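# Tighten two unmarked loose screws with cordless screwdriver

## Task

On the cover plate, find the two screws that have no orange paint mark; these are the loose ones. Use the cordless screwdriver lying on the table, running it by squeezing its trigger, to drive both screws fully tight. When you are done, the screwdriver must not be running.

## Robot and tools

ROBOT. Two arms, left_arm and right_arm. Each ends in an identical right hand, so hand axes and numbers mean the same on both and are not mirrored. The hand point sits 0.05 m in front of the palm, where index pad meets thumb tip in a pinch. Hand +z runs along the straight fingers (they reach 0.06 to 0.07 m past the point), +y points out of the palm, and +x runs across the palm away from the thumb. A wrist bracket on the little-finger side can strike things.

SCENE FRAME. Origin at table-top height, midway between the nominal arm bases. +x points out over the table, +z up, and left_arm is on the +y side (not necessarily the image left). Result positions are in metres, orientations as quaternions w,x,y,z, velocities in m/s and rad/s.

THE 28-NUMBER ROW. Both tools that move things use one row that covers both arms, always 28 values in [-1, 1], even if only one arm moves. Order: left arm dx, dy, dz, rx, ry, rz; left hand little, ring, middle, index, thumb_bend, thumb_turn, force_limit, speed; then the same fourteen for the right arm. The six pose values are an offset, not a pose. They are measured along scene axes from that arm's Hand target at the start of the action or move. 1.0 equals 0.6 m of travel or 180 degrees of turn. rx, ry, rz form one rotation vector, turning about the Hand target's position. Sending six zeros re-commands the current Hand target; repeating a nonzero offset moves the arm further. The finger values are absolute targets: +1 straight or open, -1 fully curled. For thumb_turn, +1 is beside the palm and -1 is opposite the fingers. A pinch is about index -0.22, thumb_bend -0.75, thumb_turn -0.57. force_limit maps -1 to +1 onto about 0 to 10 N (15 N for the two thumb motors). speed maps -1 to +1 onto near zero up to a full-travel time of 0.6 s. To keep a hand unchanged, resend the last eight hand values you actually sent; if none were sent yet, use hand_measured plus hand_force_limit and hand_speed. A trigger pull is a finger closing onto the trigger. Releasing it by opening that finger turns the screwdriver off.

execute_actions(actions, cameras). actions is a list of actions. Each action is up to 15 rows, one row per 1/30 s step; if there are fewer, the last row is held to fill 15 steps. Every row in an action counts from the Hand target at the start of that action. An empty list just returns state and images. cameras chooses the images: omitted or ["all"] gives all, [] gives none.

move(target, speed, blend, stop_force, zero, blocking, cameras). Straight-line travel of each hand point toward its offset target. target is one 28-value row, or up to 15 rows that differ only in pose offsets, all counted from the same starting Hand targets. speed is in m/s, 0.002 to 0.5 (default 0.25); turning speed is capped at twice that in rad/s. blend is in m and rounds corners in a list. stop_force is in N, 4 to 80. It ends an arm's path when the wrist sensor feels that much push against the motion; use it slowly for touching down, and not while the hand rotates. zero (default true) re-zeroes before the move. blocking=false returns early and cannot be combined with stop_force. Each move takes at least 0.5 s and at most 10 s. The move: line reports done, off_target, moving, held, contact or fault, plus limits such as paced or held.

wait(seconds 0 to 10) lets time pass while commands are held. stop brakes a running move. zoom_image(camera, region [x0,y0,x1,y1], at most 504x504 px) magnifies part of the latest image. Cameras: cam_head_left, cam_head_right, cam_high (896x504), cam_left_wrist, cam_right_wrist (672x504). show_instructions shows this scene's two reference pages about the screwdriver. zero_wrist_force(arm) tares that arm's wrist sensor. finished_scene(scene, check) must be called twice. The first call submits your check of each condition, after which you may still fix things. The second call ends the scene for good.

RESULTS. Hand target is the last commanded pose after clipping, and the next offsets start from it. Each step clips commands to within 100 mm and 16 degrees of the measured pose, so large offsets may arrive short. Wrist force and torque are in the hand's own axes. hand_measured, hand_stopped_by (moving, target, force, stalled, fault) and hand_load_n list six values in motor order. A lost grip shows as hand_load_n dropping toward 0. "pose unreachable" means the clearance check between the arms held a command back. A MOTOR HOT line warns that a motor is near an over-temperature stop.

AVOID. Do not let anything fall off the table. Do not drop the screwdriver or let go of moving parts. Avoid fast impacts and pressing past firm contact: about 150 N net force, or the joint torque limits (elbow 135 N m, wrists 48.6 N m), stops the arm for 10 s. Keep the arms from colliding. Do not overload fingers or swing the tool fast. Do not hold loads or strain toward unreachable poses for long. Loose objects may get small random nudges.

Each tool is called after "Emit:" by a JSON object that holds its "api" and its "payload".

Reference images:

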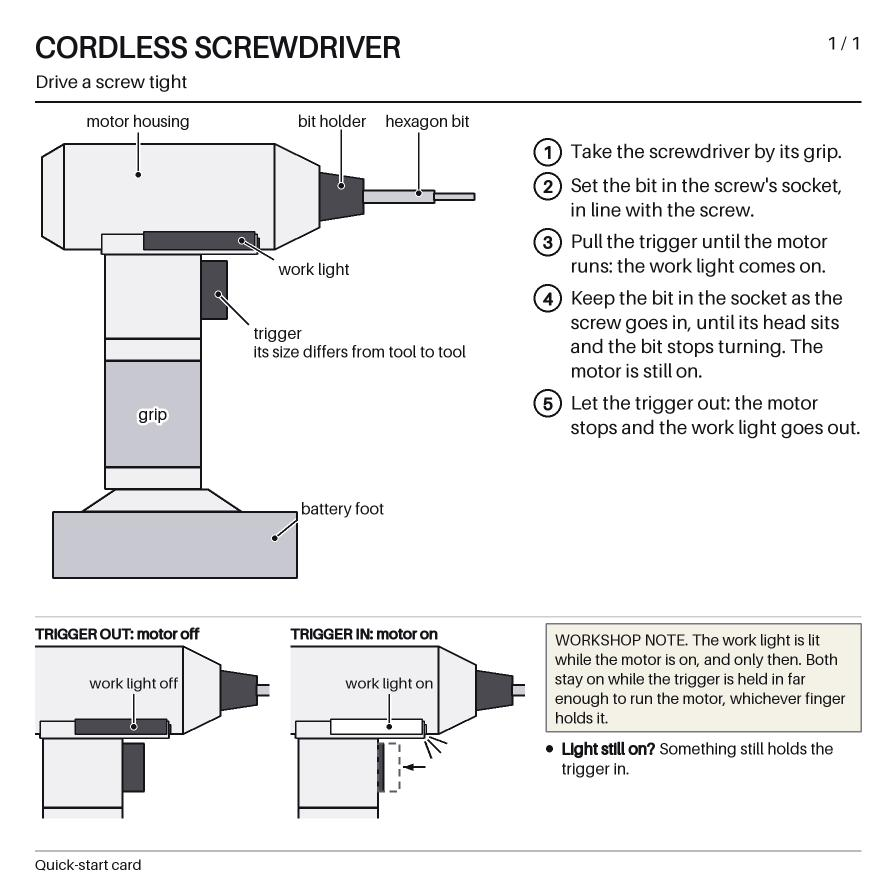

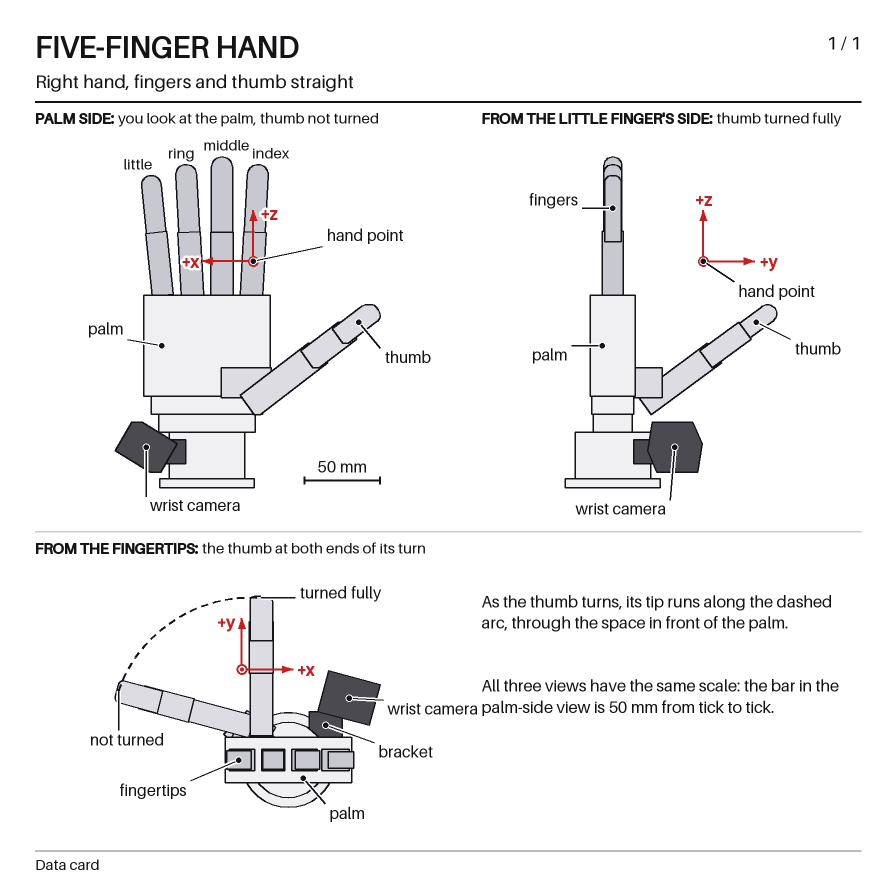

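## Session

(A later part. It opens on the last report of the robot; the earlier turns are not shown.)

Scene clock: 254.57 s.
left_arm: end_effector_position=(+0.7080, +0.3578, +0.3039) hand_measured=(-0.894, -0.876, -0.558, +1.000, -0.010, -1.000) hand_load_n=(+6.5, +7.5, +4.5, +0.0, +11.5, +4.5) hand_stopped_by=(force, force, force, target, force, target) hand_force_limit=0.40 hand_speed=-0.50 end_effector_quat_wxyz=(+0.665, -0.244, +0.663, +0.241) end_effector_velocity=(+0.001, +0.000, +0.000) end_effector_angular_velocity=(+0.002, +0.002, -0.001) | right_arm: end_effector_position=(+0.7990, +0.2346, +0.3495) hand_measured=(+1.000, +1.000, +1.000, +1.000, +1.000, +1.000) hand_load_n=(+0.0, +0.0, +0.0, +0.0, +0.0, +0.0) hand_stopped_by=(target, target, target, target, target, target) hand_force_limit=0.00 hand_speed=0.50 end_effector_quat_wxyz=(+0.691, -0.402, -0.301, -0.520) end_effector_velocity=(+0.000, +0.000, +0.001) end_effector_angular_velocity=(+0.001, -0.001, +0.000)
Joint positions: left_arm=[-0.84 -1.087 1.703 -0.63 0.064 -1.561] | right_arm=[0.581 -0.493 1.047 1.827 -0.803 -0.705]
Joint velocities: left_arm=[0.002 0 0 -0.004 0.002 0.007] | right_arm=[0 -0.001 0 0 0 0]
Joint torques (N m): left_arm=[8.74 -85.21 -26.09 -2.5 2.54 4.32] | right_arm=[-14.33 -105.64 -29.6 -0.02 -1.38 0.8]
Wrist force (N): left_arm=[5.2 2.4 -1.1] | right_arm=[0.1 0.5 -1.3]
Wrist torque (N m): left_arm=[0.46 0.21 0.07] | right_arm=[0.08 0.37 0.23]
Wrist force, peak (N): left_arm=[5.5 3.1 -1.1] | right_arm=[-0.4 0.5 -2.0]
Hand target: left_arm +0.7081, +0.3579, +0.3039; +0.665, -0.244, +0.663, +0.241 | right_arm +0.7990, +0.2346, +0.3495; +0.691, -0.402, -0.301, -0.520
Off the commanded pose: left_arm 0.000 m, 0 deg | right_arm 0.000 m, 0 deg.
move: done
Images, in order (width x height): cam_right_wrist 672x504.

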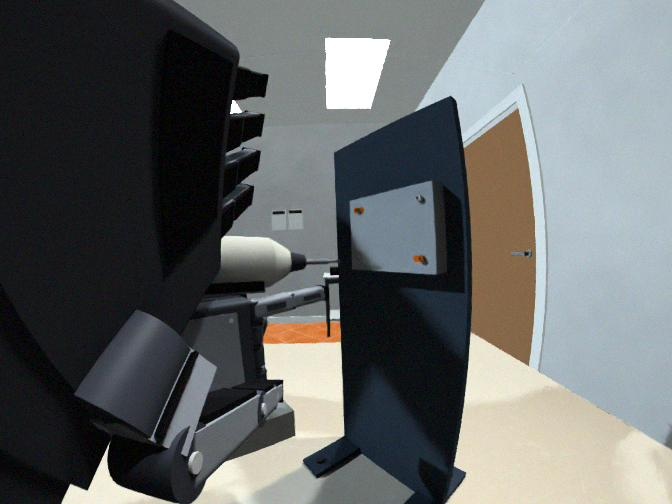

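Emit:
{"api": "move", "payload": {"target": [[0,0,0,0,0,0,-1,-1,-0.98,1,-0.98,-1,0.4,-0.5,-0.02,0.0,0.23,-0.18,0,0,1,1,1,1,1,1,0,0.5],[0.0,-0.07,0.0,0,0,0,-1,-1,-0.98,1,-0.98,-1,0.4,-0.5,-0.058,0.12,0.258,-0.3056,0,0,1,1,1,1,1,1,0,0.5]], "speed": 0.12, "blend": [0.03,0]}}

Scene clock: 259.27 s.
left_arm: end_effector_position=(+0.7080, +0.3157, +0.3038) hand_measured=(-0.894, -0.876, -0.558, +1.000, -0.010, -1.000) hand_load_n=(+6.5, +8.0, +4.5, +0.0, +11.5, +4.0) hand_stopped_by=(force, force, force, target, force, target) hand_force_limit=0.40 hand_speed=-0.50 end_effector_quat_wxyz=(+0.665, -0.244, +0.663, +0.241) end_effector_velocity=(+0.000, +0.002, +0.000) end_effector_angular_velocity=(+0.000, +0.000, +0.001) | right_arm: end_effector_position=(+0.7639, +0.3065, +0.5040) hand_measured=(+1.000, +1.000, +1.000, +1.000, +1.000, +1.000) hand_load_n=(+0.0, +0.0, +0.0, +0.0, +0.0, +0.0) hand_stopped_by=(target, target, target, target, target, target) hand_force_limit=0.00 hand_speed=0.50 end_effector_quat_wxyz=(-0.428, +0.675, +0.507, +0.323) end_effector_velocity=(+0.000, +0.000, -0.001) end_effector_angular_velocity=(-0.002, +0.002, +0.000)
Joint positions: left_arm=[-0.878 -1.057 1.654 -0.628 0.027 -1.544] | right_arm=[0.687 -0.918 1.105 3.56 -0.846 -1.721]
Joint velocities: left_arm=[0.002 -0.001 0.001 0 0 0.001] | right_arm=[0 0 0 0.002 0 0]
Joint torques (N m): left_arm=[10.21 -93.97 -24.36 -2.78 1.99 3.99] | right_arm=[-14.84 -112.38 -46.58 -1.54 1.16 0.83]
Wrist force (N): left_arm=[4.7 2.6 -1.0] | right_arm=[0.0 1.0 -1.1]
Wrist torque (N m): left_arm=[0.47 0.28 0.03] | right_arm=[0.22 0.17 0.20]
Wrist force, peak (N): left_arm=[5.8 2.7 -1.1] | right_arm=[-0.7 0.9 -2.1]
Hand target: left_arm +0.7080, +0.3159, +0.3038; +0.665, -0.244, +0.663, +0.241 | right_arm +0.7640, +0.3063, +0.5041; -0.428, +0.675, +0.507, +0.323
Off the commanded pose: left_arm 0.000 m, 0 deg | right_arm 0.000 m, 0 deg.
move: done

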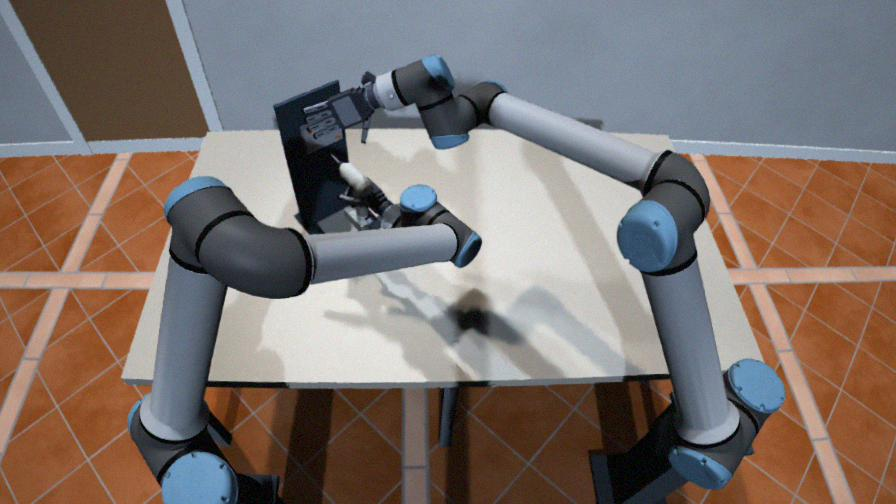

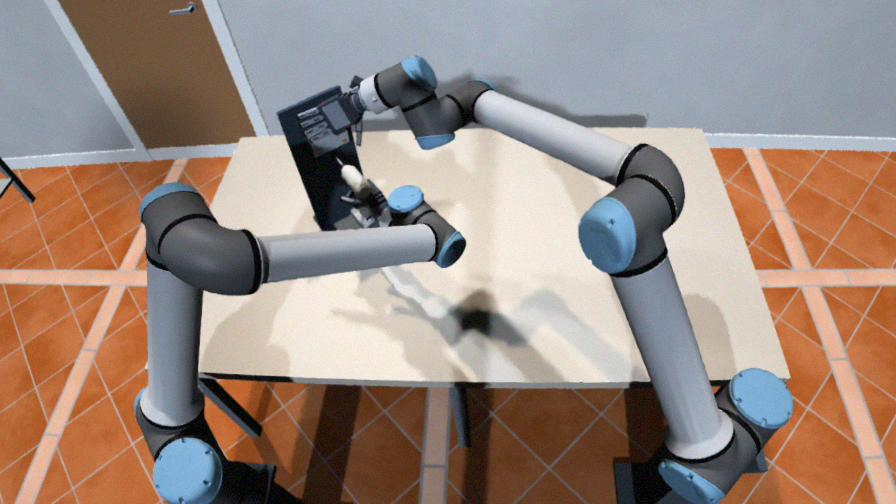

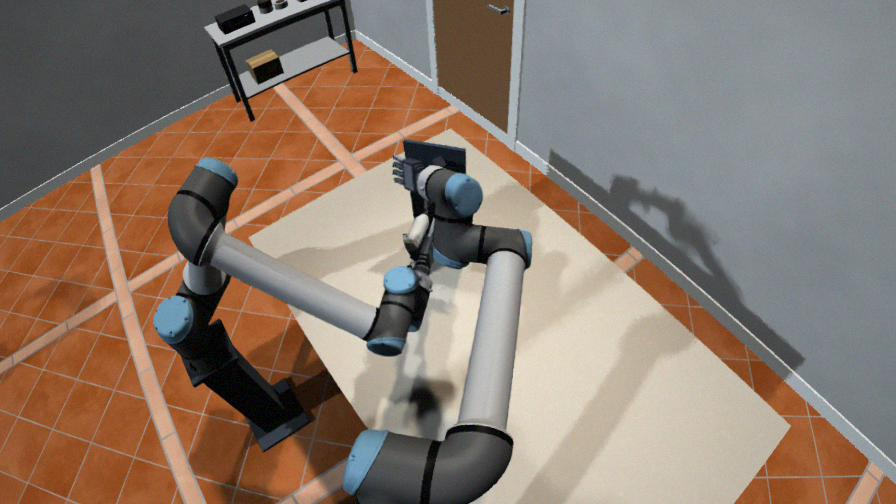

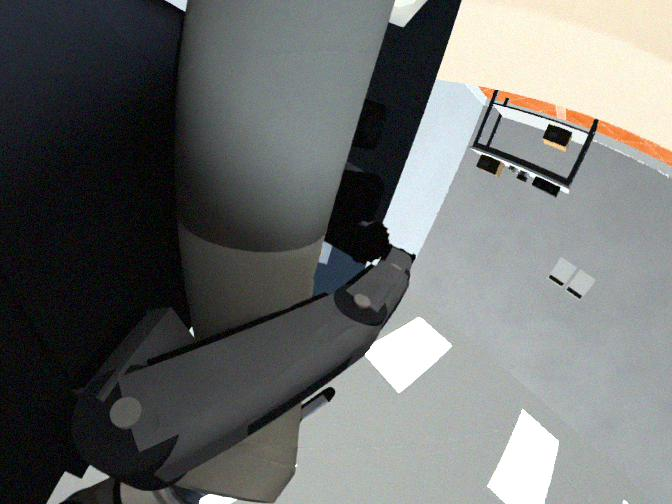

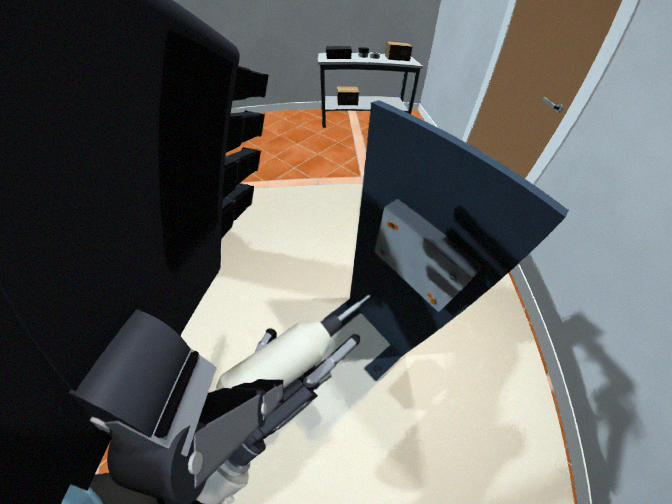

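Emit:
{"api": "move", "payload": {"target": [[0.0123,-0.1227,0,0,0,0,-1,-1,-0.98,1,-0.98,-1,0.4,-0.5,0,0,0,0,0,0,1,1,1,1,1,1,0,0.5],[0.0123,-0.1227,-0.2563,0,0,0,-1,-1,-0.98,1,-0.98,-1,0.4,-0.5,0,0,0,0,0,0,1,1,1,1,1,1,0,0.5]], "speed": 0.12, "blend": [0.03,0], "cameras": ["cam_head_left","cam_right_wrist"]}}

Scene clock: 261.87 s.
left_arm: end_effector_position=(+0.7150, +0.2425, +0.1498) hand_measured=(-0.894, -0.876, -0.558, +1.000, -0.010, -1.000) hand_load_n=(+6.5, +7.5, +4.0, +0.0, +11.5, +4.5) hand_stopped_by=(force, force, force, target, force, target) hand_force_limit=0.40 hand_speed=-0.50 end_effector_quat_wxyz=(+0.665, -0.244, +0.663, +0.241) end_effector_velocity=(+0.000, +0.000, -0.001) end_effector_angular_velocity=(-0.001, +0.000, +0.000) | right_arm: end_effector_position=(+0.7640, +0.3063, +0.5041) hand_measured=(+1.000, +1.000, +1.000, +1.000, +1.000, +1.000) hand_load_n=(+0.0, +0.0, +0.0, +0.0, +0.0, +0.0) hand_stopped_by=(target, target, target, target, target, target) hand_force_limit=0.00 hand_speed=0.50 end_effector_quat_wxyz=(-0.428, +0.675, +0.507, +0.323) end_effector_velocity=(+0.000, +0.000, +0.000) end_effector_angular_velocity=(+0.000, +0.000, +0.000)
Joint positions: left_arm=[-0.93 -0.822 1.575 -0.709 -0.026 -1.619] | right_arm=[0.687 -0.918 1.105 3.56 -0.846 -1.721]
Joint velocities: left_arm=[0 0 0.001 -0.003 0 0.001] | right_arm=[0 0 0 0.001 0 0]
Joint torques (N m): left_arm=[9.44 -100.33 -18.76 -1.99 1.91 4.48] | right_arm=[-14.84 -111.3 -46.39 -5.59 0.05 -0.57]
Wrist force (N): left_arm=[4.7 3.0 -1.1] | right_arm=[0.7 1.0 -0.8]
Wrist torque (N m): left_arm=[0.56 0.28 0.04] | right_arm=[0.20 0.06 0.24]
Wrist force, peak (N): left_arm=[7.4 2.9 -1.5] | right_arm=[0.2 0.7 -1.3]
Hand target: left_arm +0.7150, +0.2425, +0.1498; +0.665, -0.244, +0.663, +0.241 | right_arm +0.7640, +0.3063, +0.5041; -0.428, +0.675, +0.507, +0.323
Off the commanded pose: left_arm 0.001 m, 0 deg | right_arm 0.000 m, 0 deg.
move: done
Images, in order (width x height): cam_head_left 896x504, cam_right_wrist 672x504.

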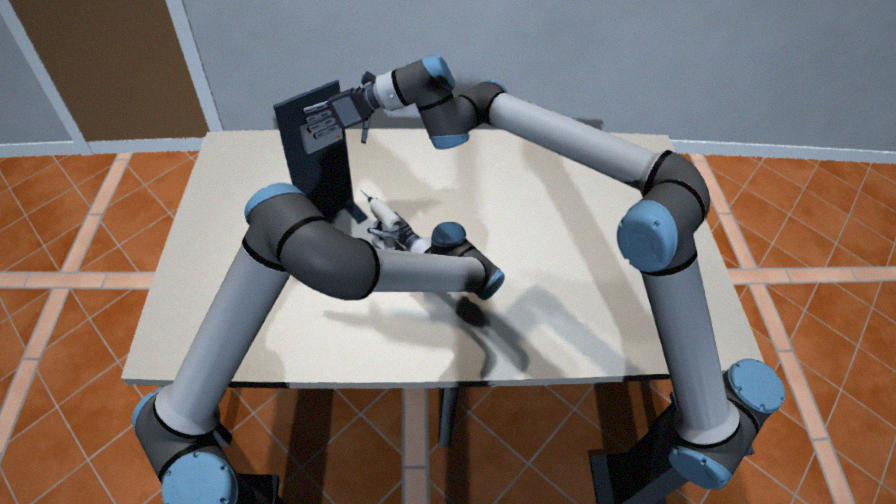

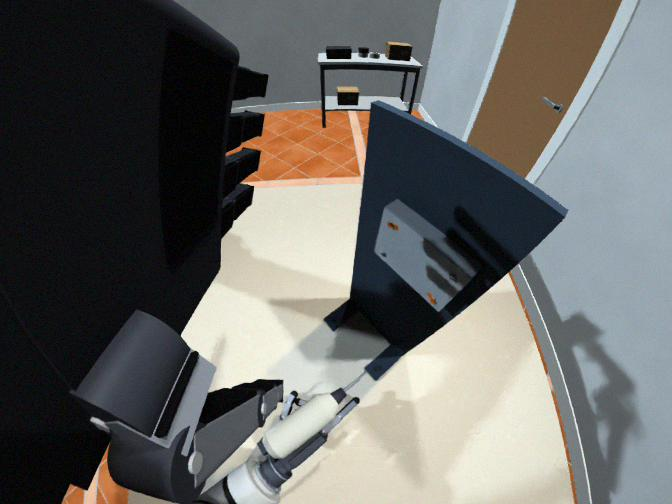

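Emit:
{"api": "zoom_image", "payload": {"camera": "cam_right_wrist", "region": [368, 200, 488, 320]}}

Emit:
{"api": "move", "payload": {"target": [[-0.05,-0.042,0,0,0,0,-1,-1,-0.98,1,-0.98,-1,0.4,-0.5,0,0,0,0,0,0,1,1,1,1,1,1,0,0.5],[-0.05,-0.042,-0.07,0,0,0,-1,-1,-0.98,1,-0.98,-1,0.4,-0.5,0,0,0,0,0,0,1,1,1,1,1,1,0,0.5]], "speed": [0.06,0.006], "stop_force": 5, "cameras": ["cam_head_left","cam_right_wrist"]}}

Scaled by 4.200 from the camera's 672x504 image, which has a finer 960x720 frame.

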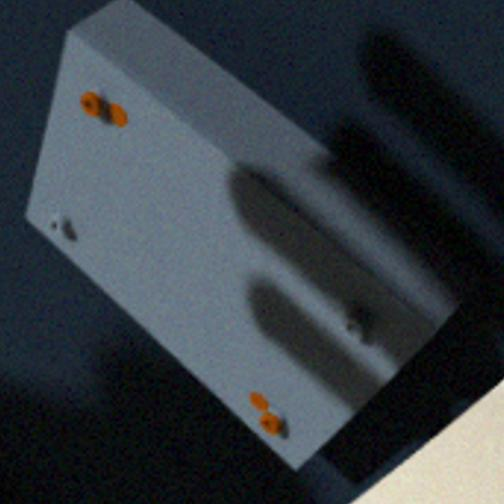

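Scene clock: 265.97 s.
left_arm: end_effector_position=(+0.6849, +0.2173, +0.1371) hand_measured=(-0.894, -0.876, -0.558, +1.000, -0.010, -1.000) hand_load_n=(+7.5, +8.0, +4.0, +0.0, +11.5, +4.0) hand_stopped_by=(force, force, force, target, force, target) hand_force_limit=0.40 hand_speed=-0.50 end_effector_quat_wxyz=(+0.665, -0.244, +0.663, +0.241) end_effector_velocity=(+0.000, +0.000, +0.000) end_effector_angular_velocity=(+0.000, +0.000, +0.001) | right_arm: end_effector_position=(+0.7640, +0.3063, +0.5041) hand_measured=(+1.000, +1.000, +1.000, +1.000, +1.000, +1.000) hand_load_n=(+0.0, +0.0, +0.0, +0.0, +0.0, +0.0) hand_stopped_by=(target, target, target, target, target, target) hand_force_limit=0.00 hand_speed=0.50 end_effector_quat_wxyz=(-0.428, +0.675, +0.507, +0.323) end_effector_velocity=(-0.001, -0.001, +0.004) end_effector_angular_velocity=(+0.002, -0.002, +0.000)
Joint positions: left_arm=[-0.977 -0.82 1.601 -0.769 -0.073 -1.587] | right_arm=[0.687 -0.918 1.105 3.56 -0.846 -1.721]
Joint velocities: left_arm=[0.001 -0.001 0 0 0 0] | right_arm=[0 -0.003 0 0 0 0]
Joint torques (N m): left_arm=[8.46 -98.3 -19.91 3.36 1.7 0.21] | right_arm=[-12.78 -111.06 -40.95 -6.05 0.11 -0.59]
Wrist force (N): left_arm=[3.1 2.5 -0.7] | right_arm=[0.7 0.7 -0.9]
Wrist torque (N m): left_arm=[0.48 0.06 0.05] | right_arm=[0.15 0.07 0.23]
Wrist force, peak (N): left_arm=[5.0 3.1 -2.7] | right_arm=[0.6 0.7 -1.4]
Hand target: left_arm +0.6850, +0.2173, +0.1371; +0.665, -0.244, +0.663, +0.241 | right_arm +0.7640, +0.3063, +0.5041; -0.428, +0.675, +0.507, +0.323
Off the commanded pose: left_arm 0.029 m, 0 deg | right_arm 0.000 m, 0 deg.
move: contact (left_arm); path passed 1 of 2 targets
Images, in order (width x height): cam_head_left 896x504, cam_right_wrist 672x504.

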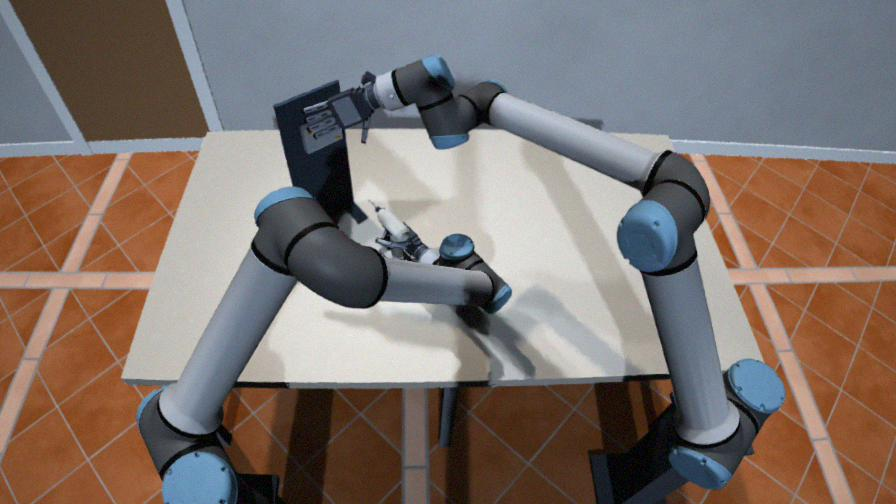

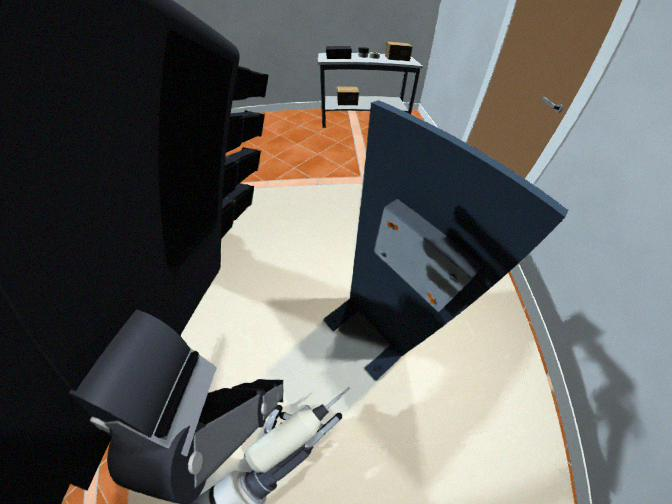

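Emit:
{"api": "zoom_image", "payload": {"camera": "cam_head_left", "region": [340, 180, 500, 300]}}

Emit:
{"api": "zoom_image", "payload": {"camera": "cam_right_wrist", "region": [180, 350, 400, 504]}}

Emit:
{"api": "move", "payload": {"target": [0,0,-0.02,0,0,0,-1,-1,-0.98,1,-0.98,-1,0.4,-0.5,0,0,0,0,0,0,1,1,1,1,1,1,0,0.5], "speed": 0.005, "stop_force": 5, "cameras": ["cam_left_wrist"]}}

Scaled by 3.150.

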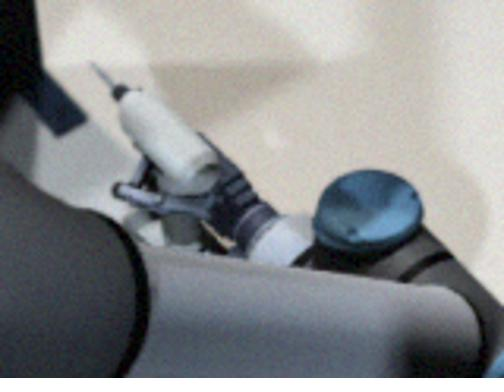

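Scaled by 2.291 from the camera's 672x504 image, which has a finer 960x720 frame.

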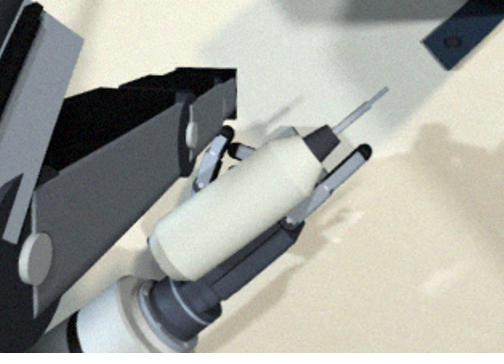

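Scene clock: 267.00 s.
left_arm: end_effector_position=(+0.6849, +0.2173, +0.1369) hand_measured=(-0.894, -0.876, -0.558, +1.000, -0.010, -1.000) hand_load_n=(+8.0, +8.0, +4.0, +0.0, +11.5, +4.0) hand_stopped_by=(force, force, force, target, force, target) hand_force_limit=0.40 hand_speed=-0.50 end_effector_quat_wxyz=(+0.665, -0.244, +0.663, +0.241) end_effector_velocity=(+0.000, +0.000, +0.000) end_effector_angular_velocity=(+0.001, +0.001, +0.000) | right_arm: end_effector_position=(+0.7640, +0.3063, +0.5041) hand_measured=(+1.000, +1.000, +1.000, +1.000, +1.000, +1.000) hand_load_n=(+0.0, +0.0, +0.0, +0.0, +0.0, +0.0) hand_stopped_by=(target, target, target, target, target, target) hand_force_limit=0.00 hand_speed=0.50 end_effector_quat_wxyz=(-0.428, +0.675, +0.507, +0.323) end_effector_velocity=(-0.001, +0.000, +0.002) end_effector_angular_velocity=(+0.001, -0.001, +0.000)
Joint positions: left_arm=[-0.977 -0.82 1.601 -0.769 -0.073 -1.587] | right_arm=[0.687 -0.918 1.105 3.56 -0.846 -1.721]
Joint velocities: left_arm=[0 0 0 -0.001 0 0.002] | right_arm=[0 -0.002 0 0 0 0]
Joint torques (N m): left_arm=[11.71 -96.54 -19.73 3.23 1.77 2.89] | right_arm=[-13.37 -110.99 -40.23 -5.95 0.3 -0.39]
Wrist force (N): left_arm=[-0.8 3.0 -1.3] | right_arm=[0.3 0.7 -0.8]
Wrist torque (N m): left_arm=[0.55 0.06 0.06] | right_arm=[0.16 0.13 0.20]
Wrist force, peak (N): left_arm=[-5.8 1.8 -3.7] | right_arm=[0.3 1.1 -1.3]
Hand target: left_arm +0.6849, +0.2173, +0.1370; +0.665, -0.244, +0.663, +0.241 | right_arm +0.7640, +0.3063, +0.5041; -0.428, +0.675, +0.507, +0.323
Off the commanded pose: left_arm 0.012 m, 0 deg | right_arm 0.000 m, 0 deg.
move: contact (left_arm)
Images, in order (width x height): cam_left_wrist 672x504.

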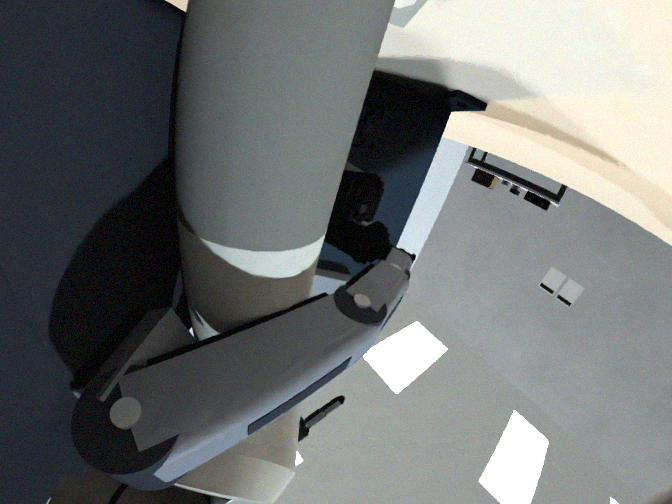

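Emit:
{"api": "move", "payload": {"target": [0,0,0,0,0,0,-0.8,-0.78,-0.45,1,0.12,-1,0.4,-0.9,0,0,0,0,0,0,1,1,1,1,1,1,0,0.5], "speed": 0.01, "cameras": ["cam_right_wrist","cam_left_wrist"]}}

Emit:
{"api": "zoom_image", "payload": {"camera": "cam_right_wrist", "region": [180, 350, 400, 504]}}

Scene clock: 269.33 s.
left_arm: end_effector_position=(+0.6849, +0.2173, +0.1370) hand_measured=(-0.800, -0.780, -0.450, +1.000, +0.120, -1.000) hand_load_n=(+0.0, +0.0, +0.0, +0.0, +0.0, +0.0) hand_stopped_by=(target, target, target, target, target, target) hand_force_limit=0.40 hand_speed=-0.90 end_effector_quat_wxyz=(+0.665, -0.244, +0.663, +0.241) end_effector_velocity=(+0.000, +0.000, +0.000) end_effector_angular_velocity=(-0.001, +0.000, -0.001) | right_arm: end_effector_position=(+0.7640, +0.3063, +0.5041) hand_measured=(+1.000, +1.000, +1.000, +1.000, +1.000, +1.000) hand_load_n=(+0.0, +0.0, +0.0, +0.0, +0.0, +0.0) hand_stopped_by=(target, target, target, target, target, target) hand_force_limit=0.00 hand_speed=0.50 end_effector_quat_wxyz=(-0.428, +0.675, +0.507, +0.323) end_effector_velocity=(+0.000, +0.000, +0.000) end_effector_angular_velocity=(+0.000, +0.000, +0.000)
Joint positions: left_arm=[-0.977 -0.82 1.601 -0.769 -0.073 -1.587] | right_arm=[0.687 -0.918 1.105 3.56 -0.846 -1.721]
Joint velocities: left_arm=[0 0 0 -0.001 0.001 0] | right_arm=[0 0 0 0 0 0]
Joint torques (N m): left_arm=[6.94 -93.48 -20.62 0.51 -0.83 3.24] | right_arm=[-12.07 -111.2 -40.58 -5.84 0.17 -0.51]
Wrist force (N): left_arm=[-1.8 1.1 -0.8] | right_arm=[0.4 0.7 -0.8]
Wrist torque (N m): left_arm=[0.42 0.40 -0.14] | right_arm=[0.17 0.12 0.21]
Wrist force, peak (N): left_arm=[5.2 2.9 -1.6] | right_arm=[0.4 1.3 -0.8]
Hand target: left_arm +0.6849, +0.2173, +0.1370; +0.665, -0.244, +0.663, +0.241 | right_arm +0.7640, +0.3063, +0.5041; -0.428, +0.675, +0.507, +0.323
Off the commanded pose: left_arm 0.000 m, 0 deg | right_arm 0.000 m, 0 deg.
move: done
Images, in order (width x height): cam_left_wrist 672x504, cam_right_wrist 672x504.

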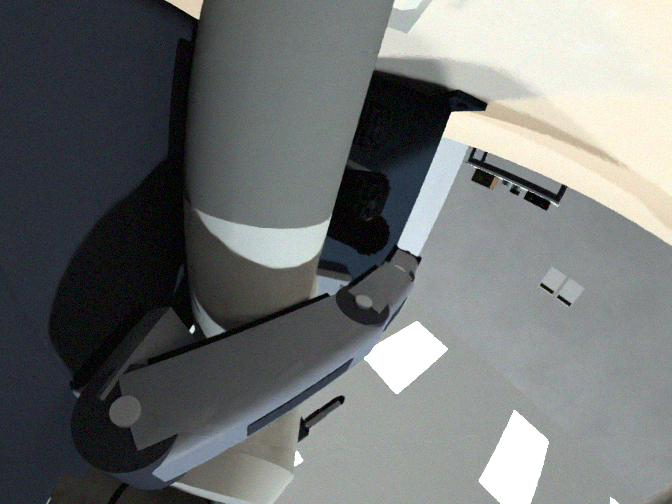

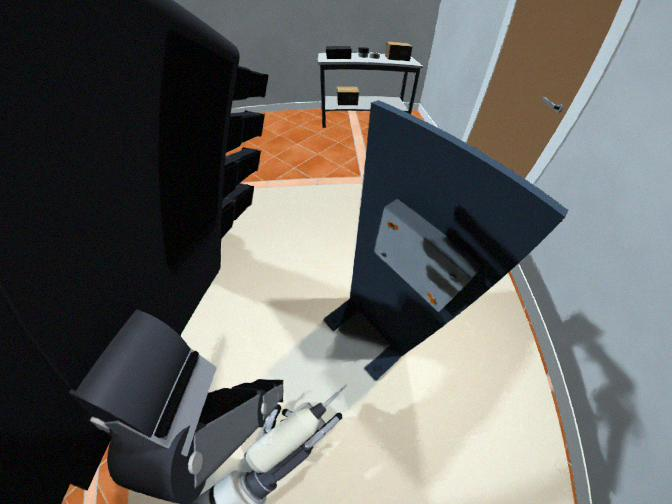

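Scaled by 2.291 from the camera's 672x504 image, which has a finer 960x720 frame.

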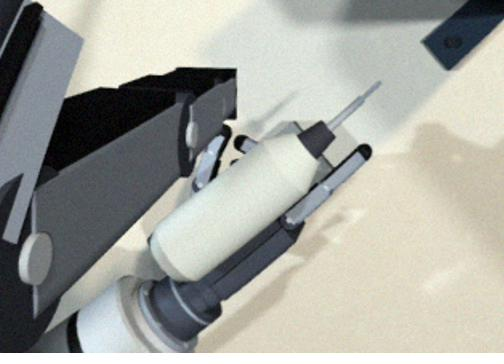

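Emit:
{"api": "move", "payload": {"target": [0,0,0,0,0,0,0,0,0,1,0.6,-1,0.4,-0.8,0,0,0,0,0,0,1,1,1,1,1,1,0,0.5], "speed": 0.01, "cameras": ["cam_right_wrist"]}}

Emit:
{"api": "move", "payload": {"target": [0,0,0,0,0,0,1,1,1,1,1,-1,0.4,-0.5,0,0,0,0,0,0,1,1,1,1,1,1,0,0.5], "speed": 0.01, "cameras": ["cam_right_wrist","cam_left_wrist","cam_head_left"]}}

Emit:
{"api": "zoom_image", "payload": {"camera": "cam_right_wrist", "region": [180, 350, 400, 504]}}

Scene clock: 272.27 s.
left_arm: end_effector_position=(+0.6849, +0.2173, +0.1370) hand_measured=(+0.000, +0.000, +0.000, +1.000, +0.600, -1.000) hand_load_n=(+0.0, +0.0, +0.0, +0.0, +0.0, +0.0) hand_stopped_by=(target, target, target, target, target, target) hand_force_limit=0.40 hand_speed=-0.80 end_effector_quat_wxyz=(+0.665, -0.244, +0.663, +0.241) end_effector_velocity=(+0.000, -0.001, +0.000) end_effector_angular_velocity=(+0.000, +0.000, -0.001) | right_arm: end_effector_position=(+0.7640, +0.3063, +0.5041) hand_measured=(+1.000, +1.000, +1.000, +1.000, +1.000, +1.000) hand_load_n=(+0.0, +0.0, +0.0, -0.5, +0.0, +0.0) hand_stopped_by=(target, target, target, target, target, target) hand_force_limit=0.00 hand_speed=0.50 end_effector_quat_wxyz=(-0.428, +0.675, +0.507, +0.323) end_effector_velocity=(+0.000, +0.000, +0.000) end_effector_angular_velocity=(+0.000, +0.001, +0.001)
Joint positions: left_arm=[-0.977 -0.82 1.601 -0.769 -0.073 -1.587] | right_arm=[0.687 -0.918 1.105 3.56 -0.846 -1.721]
Joint velocities: left_arm=[-0.001 0 0 0 0 0] | right_arm=[0 0 0 0.001 0 0]
Joint torques (N m): left_arm=[3.59 -79.86 -20.31 -3.22 -1.69 2.97] | right_arm=[-11.11 -110.91 -41.32 -6.03 0.22 -0.36]
Wrist force (N): left_arm=[-1.7 1.3 -1.3] | right_arm=[0.7 0.7 -0.7]
Wrist torque (N m): left_arm=[0.48 0.42 -0.13] | right_arm=[0.15 0.08 0.23]
Wrist force, peak (N): left_arm=[-2.3 1.4 -1.4] | right_arm=[0.7 1.2 -0.7]
Hand target: left_arm +0.6849, +0.2173, +0.1370; +0.665, -0.244, +0.663, +0.241 | right_arm +0.7640, +0.3063, +0.5041; -0.428, +0.675, +0.507, +0.323
Off the commanded pose: left_arm 0.000 m, 0 deg | right_arm 0.000 m, 0 deg.
move: done
Images, in order (width x height): cam_right_wrist 672x504.

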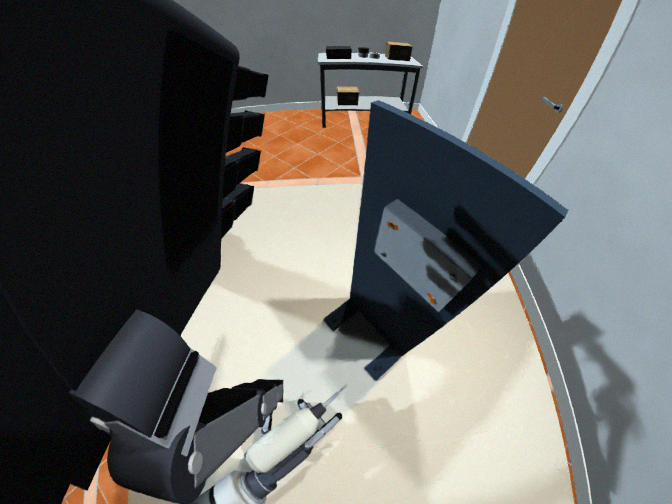

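Scene clock: 273.73 s.
left_arm: end_effector_position=(+0.6849, +0.2173, +0.1370) hand_measured=(+1.000, +1.000, +1.000, +1.000, +1.000, -1.000) hand_load_n=(+0.0, +0.0, +0.0, +0.0, +0.0, -0.5) hand_stopped_by=(target, target, target, target, target, target) hand_force_limit=0.40 hand_speed=-0.50 end_effector_quat_wxyz=(+0.665, -0.244, +0.663, +0.241) end_effector_velocity=(+0.000, +0.000, +0.000) end_effector_angular_velocity=(-0.001, +0.000, +0.001) | right_arm: end_effector_position=(+0.7640, +0.3063, +0.5041) hand_measured=(+1.000, +1.000, +1.000, +1.000, +1.000, +1.000) hand_load_n=(+0.0, +0.0, +0.0, +0.0, +0.0, +0.0) hand_stopped_by=(target, target, target, target, target, target) hand_force_limit=0.00 hand_speed=0.50 end_effector_quat_wxyz=(-0.428, +0.675, +0.507, +0.323) end_effector_velocity=(+0.000, +0.000, +0.000) end_effector_angular_velocity=(+0.000, +0.000, +0.000)
Joint positions: left_arm=[-0.977 -0.82 1.601 -0.769 -0.073 -1.587] | right_arm=[0.687 -0.918 1.105 3.56 -0.846 -1.721]
Joint velocities: left_arm=[0 0 0 0 -0.001 0] | right_arm=[0 0 0 0 0 0]
Joint torques (N m): left_arm=[5.43 -70.75 -21.69 -2.8 -1.97 2.82] | right_arm=[-10.99 -110.44 -41.74 -5.86 0.37 -0.54]
Wrist force (N): left_arm=[-1.9 1.4 -1.5] | right_arm=[0.5 0.7 -0.5]
Wrist torque (N m): left_arm=[0.51 0.46 -0.12] | right_arm=[0.15 0.09 0.23]
Wrist force, peak (N): left_arm=[-2.1 1.7 -1.5] | right_arm=[0.4 0.8 -1.4]
Hand target: left_arm +0.6849, +0.2173, +0.1370; +0.665, -0.244, +0.663, +0.241 | right_arm +0.7640, +0.3063, +0.5041; -0.428, +0.675, +0.507, +0.323
Off the commanded pose: left_arm 0.000 m, 0 deg | right_arm 0.000 m, 0 deg.
move: done
Images, in order (width x height): cam_head_left 896x504, cam_left_wrist 672x504, cam_right_wrist 672x504.

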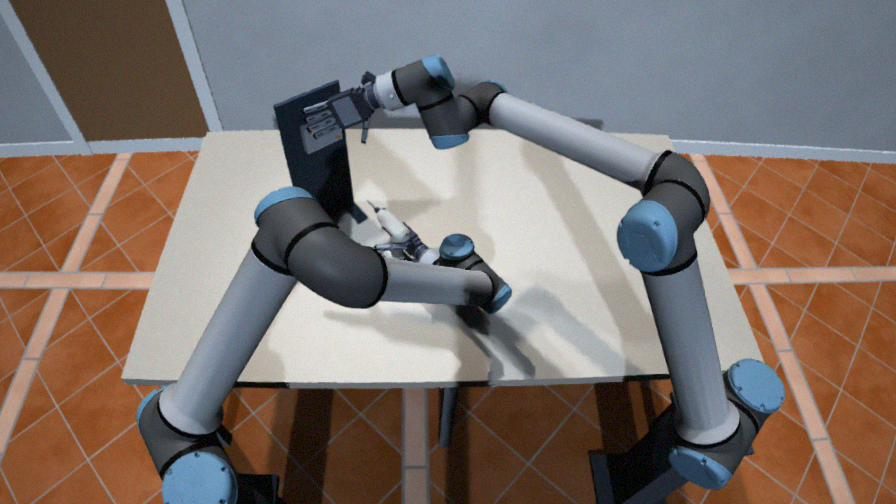

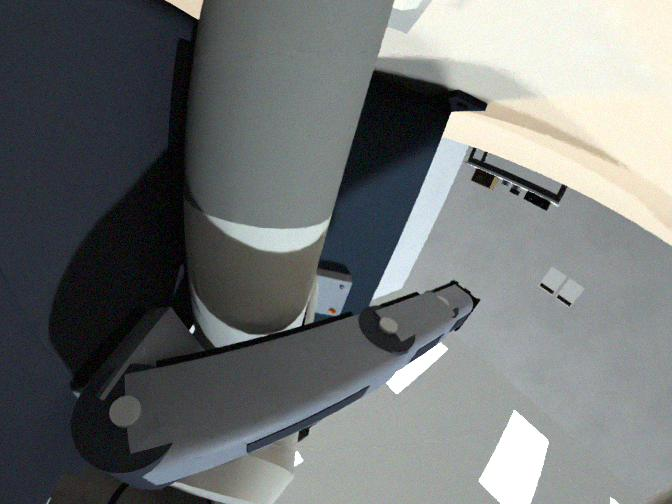

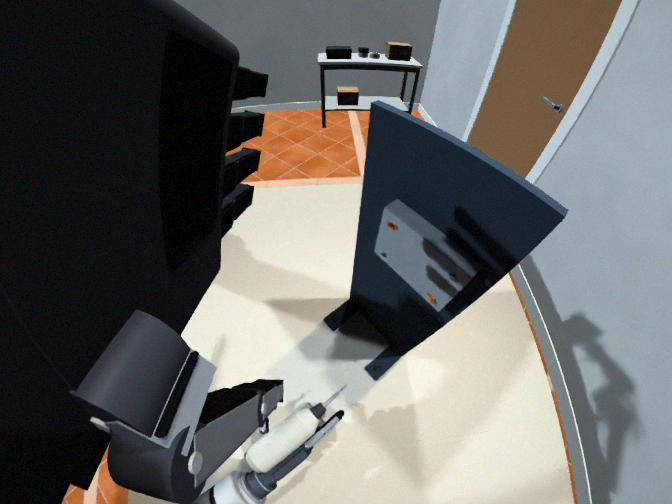

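Scaled by 2.291 from the camera's 672x504 image, which has a finer 960x720 frame.

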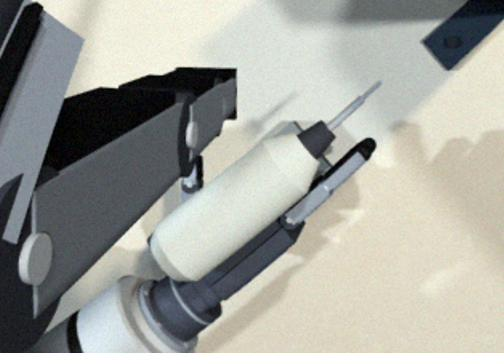

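Emit:
{"api": "move", "payload": {"target": [-0.1286,-0.106,0,0,0,0,1,1,1,1,1,-1,0.4,-0.5,0,0,0,0,0,0,1,1,1,1,1,1,0,0.5], "speed": 0.04, "cameras": ["cam_head_left","cam_right_wrist"]}}

Scene clock: 277.03 s.
left_arm: end_effector_position=(+0.6075, +0.1537, +0.1369) hand_measured=(+1.000, +1.000, +1.000, +1.000, +1.000, -1.000) hand_load_n=(+0.0, +0.0, +0.0, +0.0, +0.0, -0.5) hand_stopped_by=(target, target, target, target, target, target) hand_force_limit=0.40 hand_speed=-0.50 end_effector_quat_wxyz=(+0.665, -0.244, +0.663, +0.241) end_effector_velocity=(+0.001, +0.001, +0.000) end_effector_angular_velocity=(+0.000, +0.000, -0.001) | right_arm: end_effector_position=(+0.7640, +0.3063, +0.5041) hand_measured=(+1.000, +1.000, +1.000, +1.000, +1.000, +1.000) hand_load_n=(+0.0, +0.0, +0.0, +0.0, +0.0, +0.0) hand_stopped_by=(target, target, target, target, target, target) hand_force_limit=0.00 hand_speed=0.50 end_effector_quat_wxyz=(-0.428, +0.675, +0.507, +0.323) end_effector_velocity=(+0.000, +0.000, +0.000) end_effector_angular_velocity=(+0.001, -0.001, +0.000)
Joint positions: left_arm=[-1.099 -0.831 1.624 -0.79 -0.195 -1.579] | right_arm=[0.687 -0.918 1.105 3.56 -0.846 -1.721]
Joint velocities: left_arm=[0.002 0 0 0 0.003 0.001] | right_arm=[0 0.001 0 -0.002 0 0]
Joint torques (N m): left_arm=[11 -92.74 -16.94 -2.41 2.15 4] | right_arm=[-10.66 -109.21 -42.53 -5.7 0.22 -0.41]
Wrist force (N): left_arm=[-2.1 2.9 -1.3] | right_arm=[0.4 0.7 -1.0]
Wrist torque (N m): left_arm=[0.54 0.46 -0.14] | right_arm=[0.16 0.11 0.22]
Wrist force, peak (N): left_arm=[-1.9 3.2 -1.9] | right_arm=[0.3 1.2 -1.3]
Hand target: left_arm +0.6076, +0.1538, +0.1369; +0.665, -0.244, +0.663, +0.241 | right_arm +0.7640, +0.3063, +0.5041; -0.428, +0.675, +0.507, +0.323
Off the commanded pose: left_arm 0.000 m, 0 deg | right_arm 0.000 m, 0 deg.
move: done
Images, in order (width x height): cam_head_left 896x504, cam_right_wrist 672x504.

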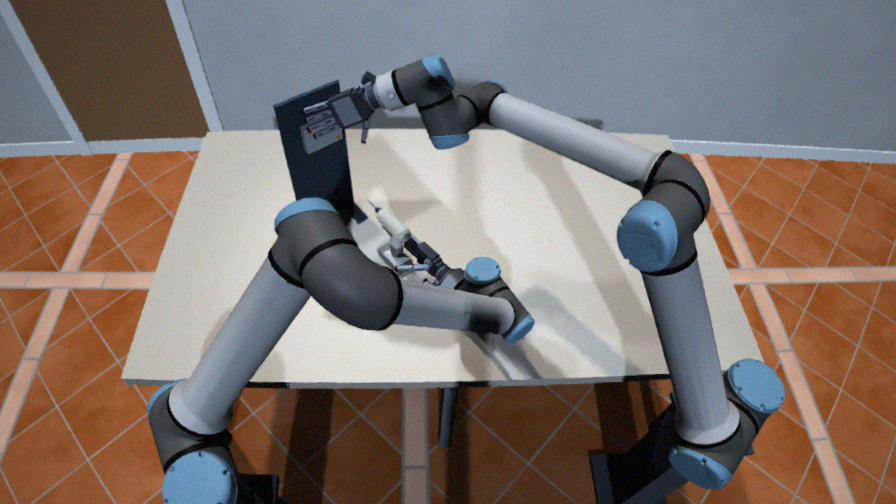

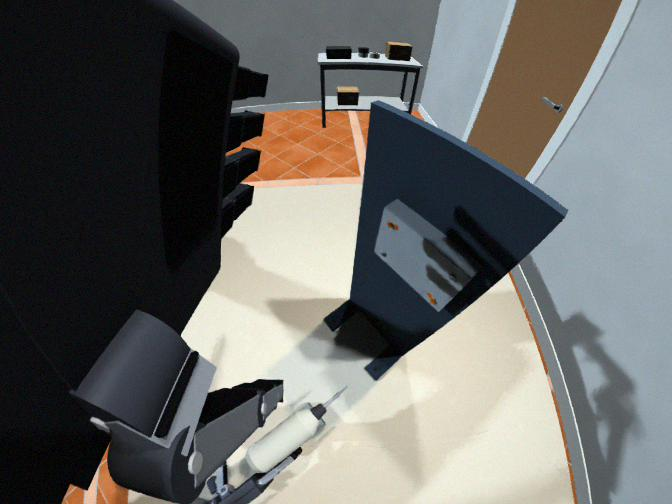

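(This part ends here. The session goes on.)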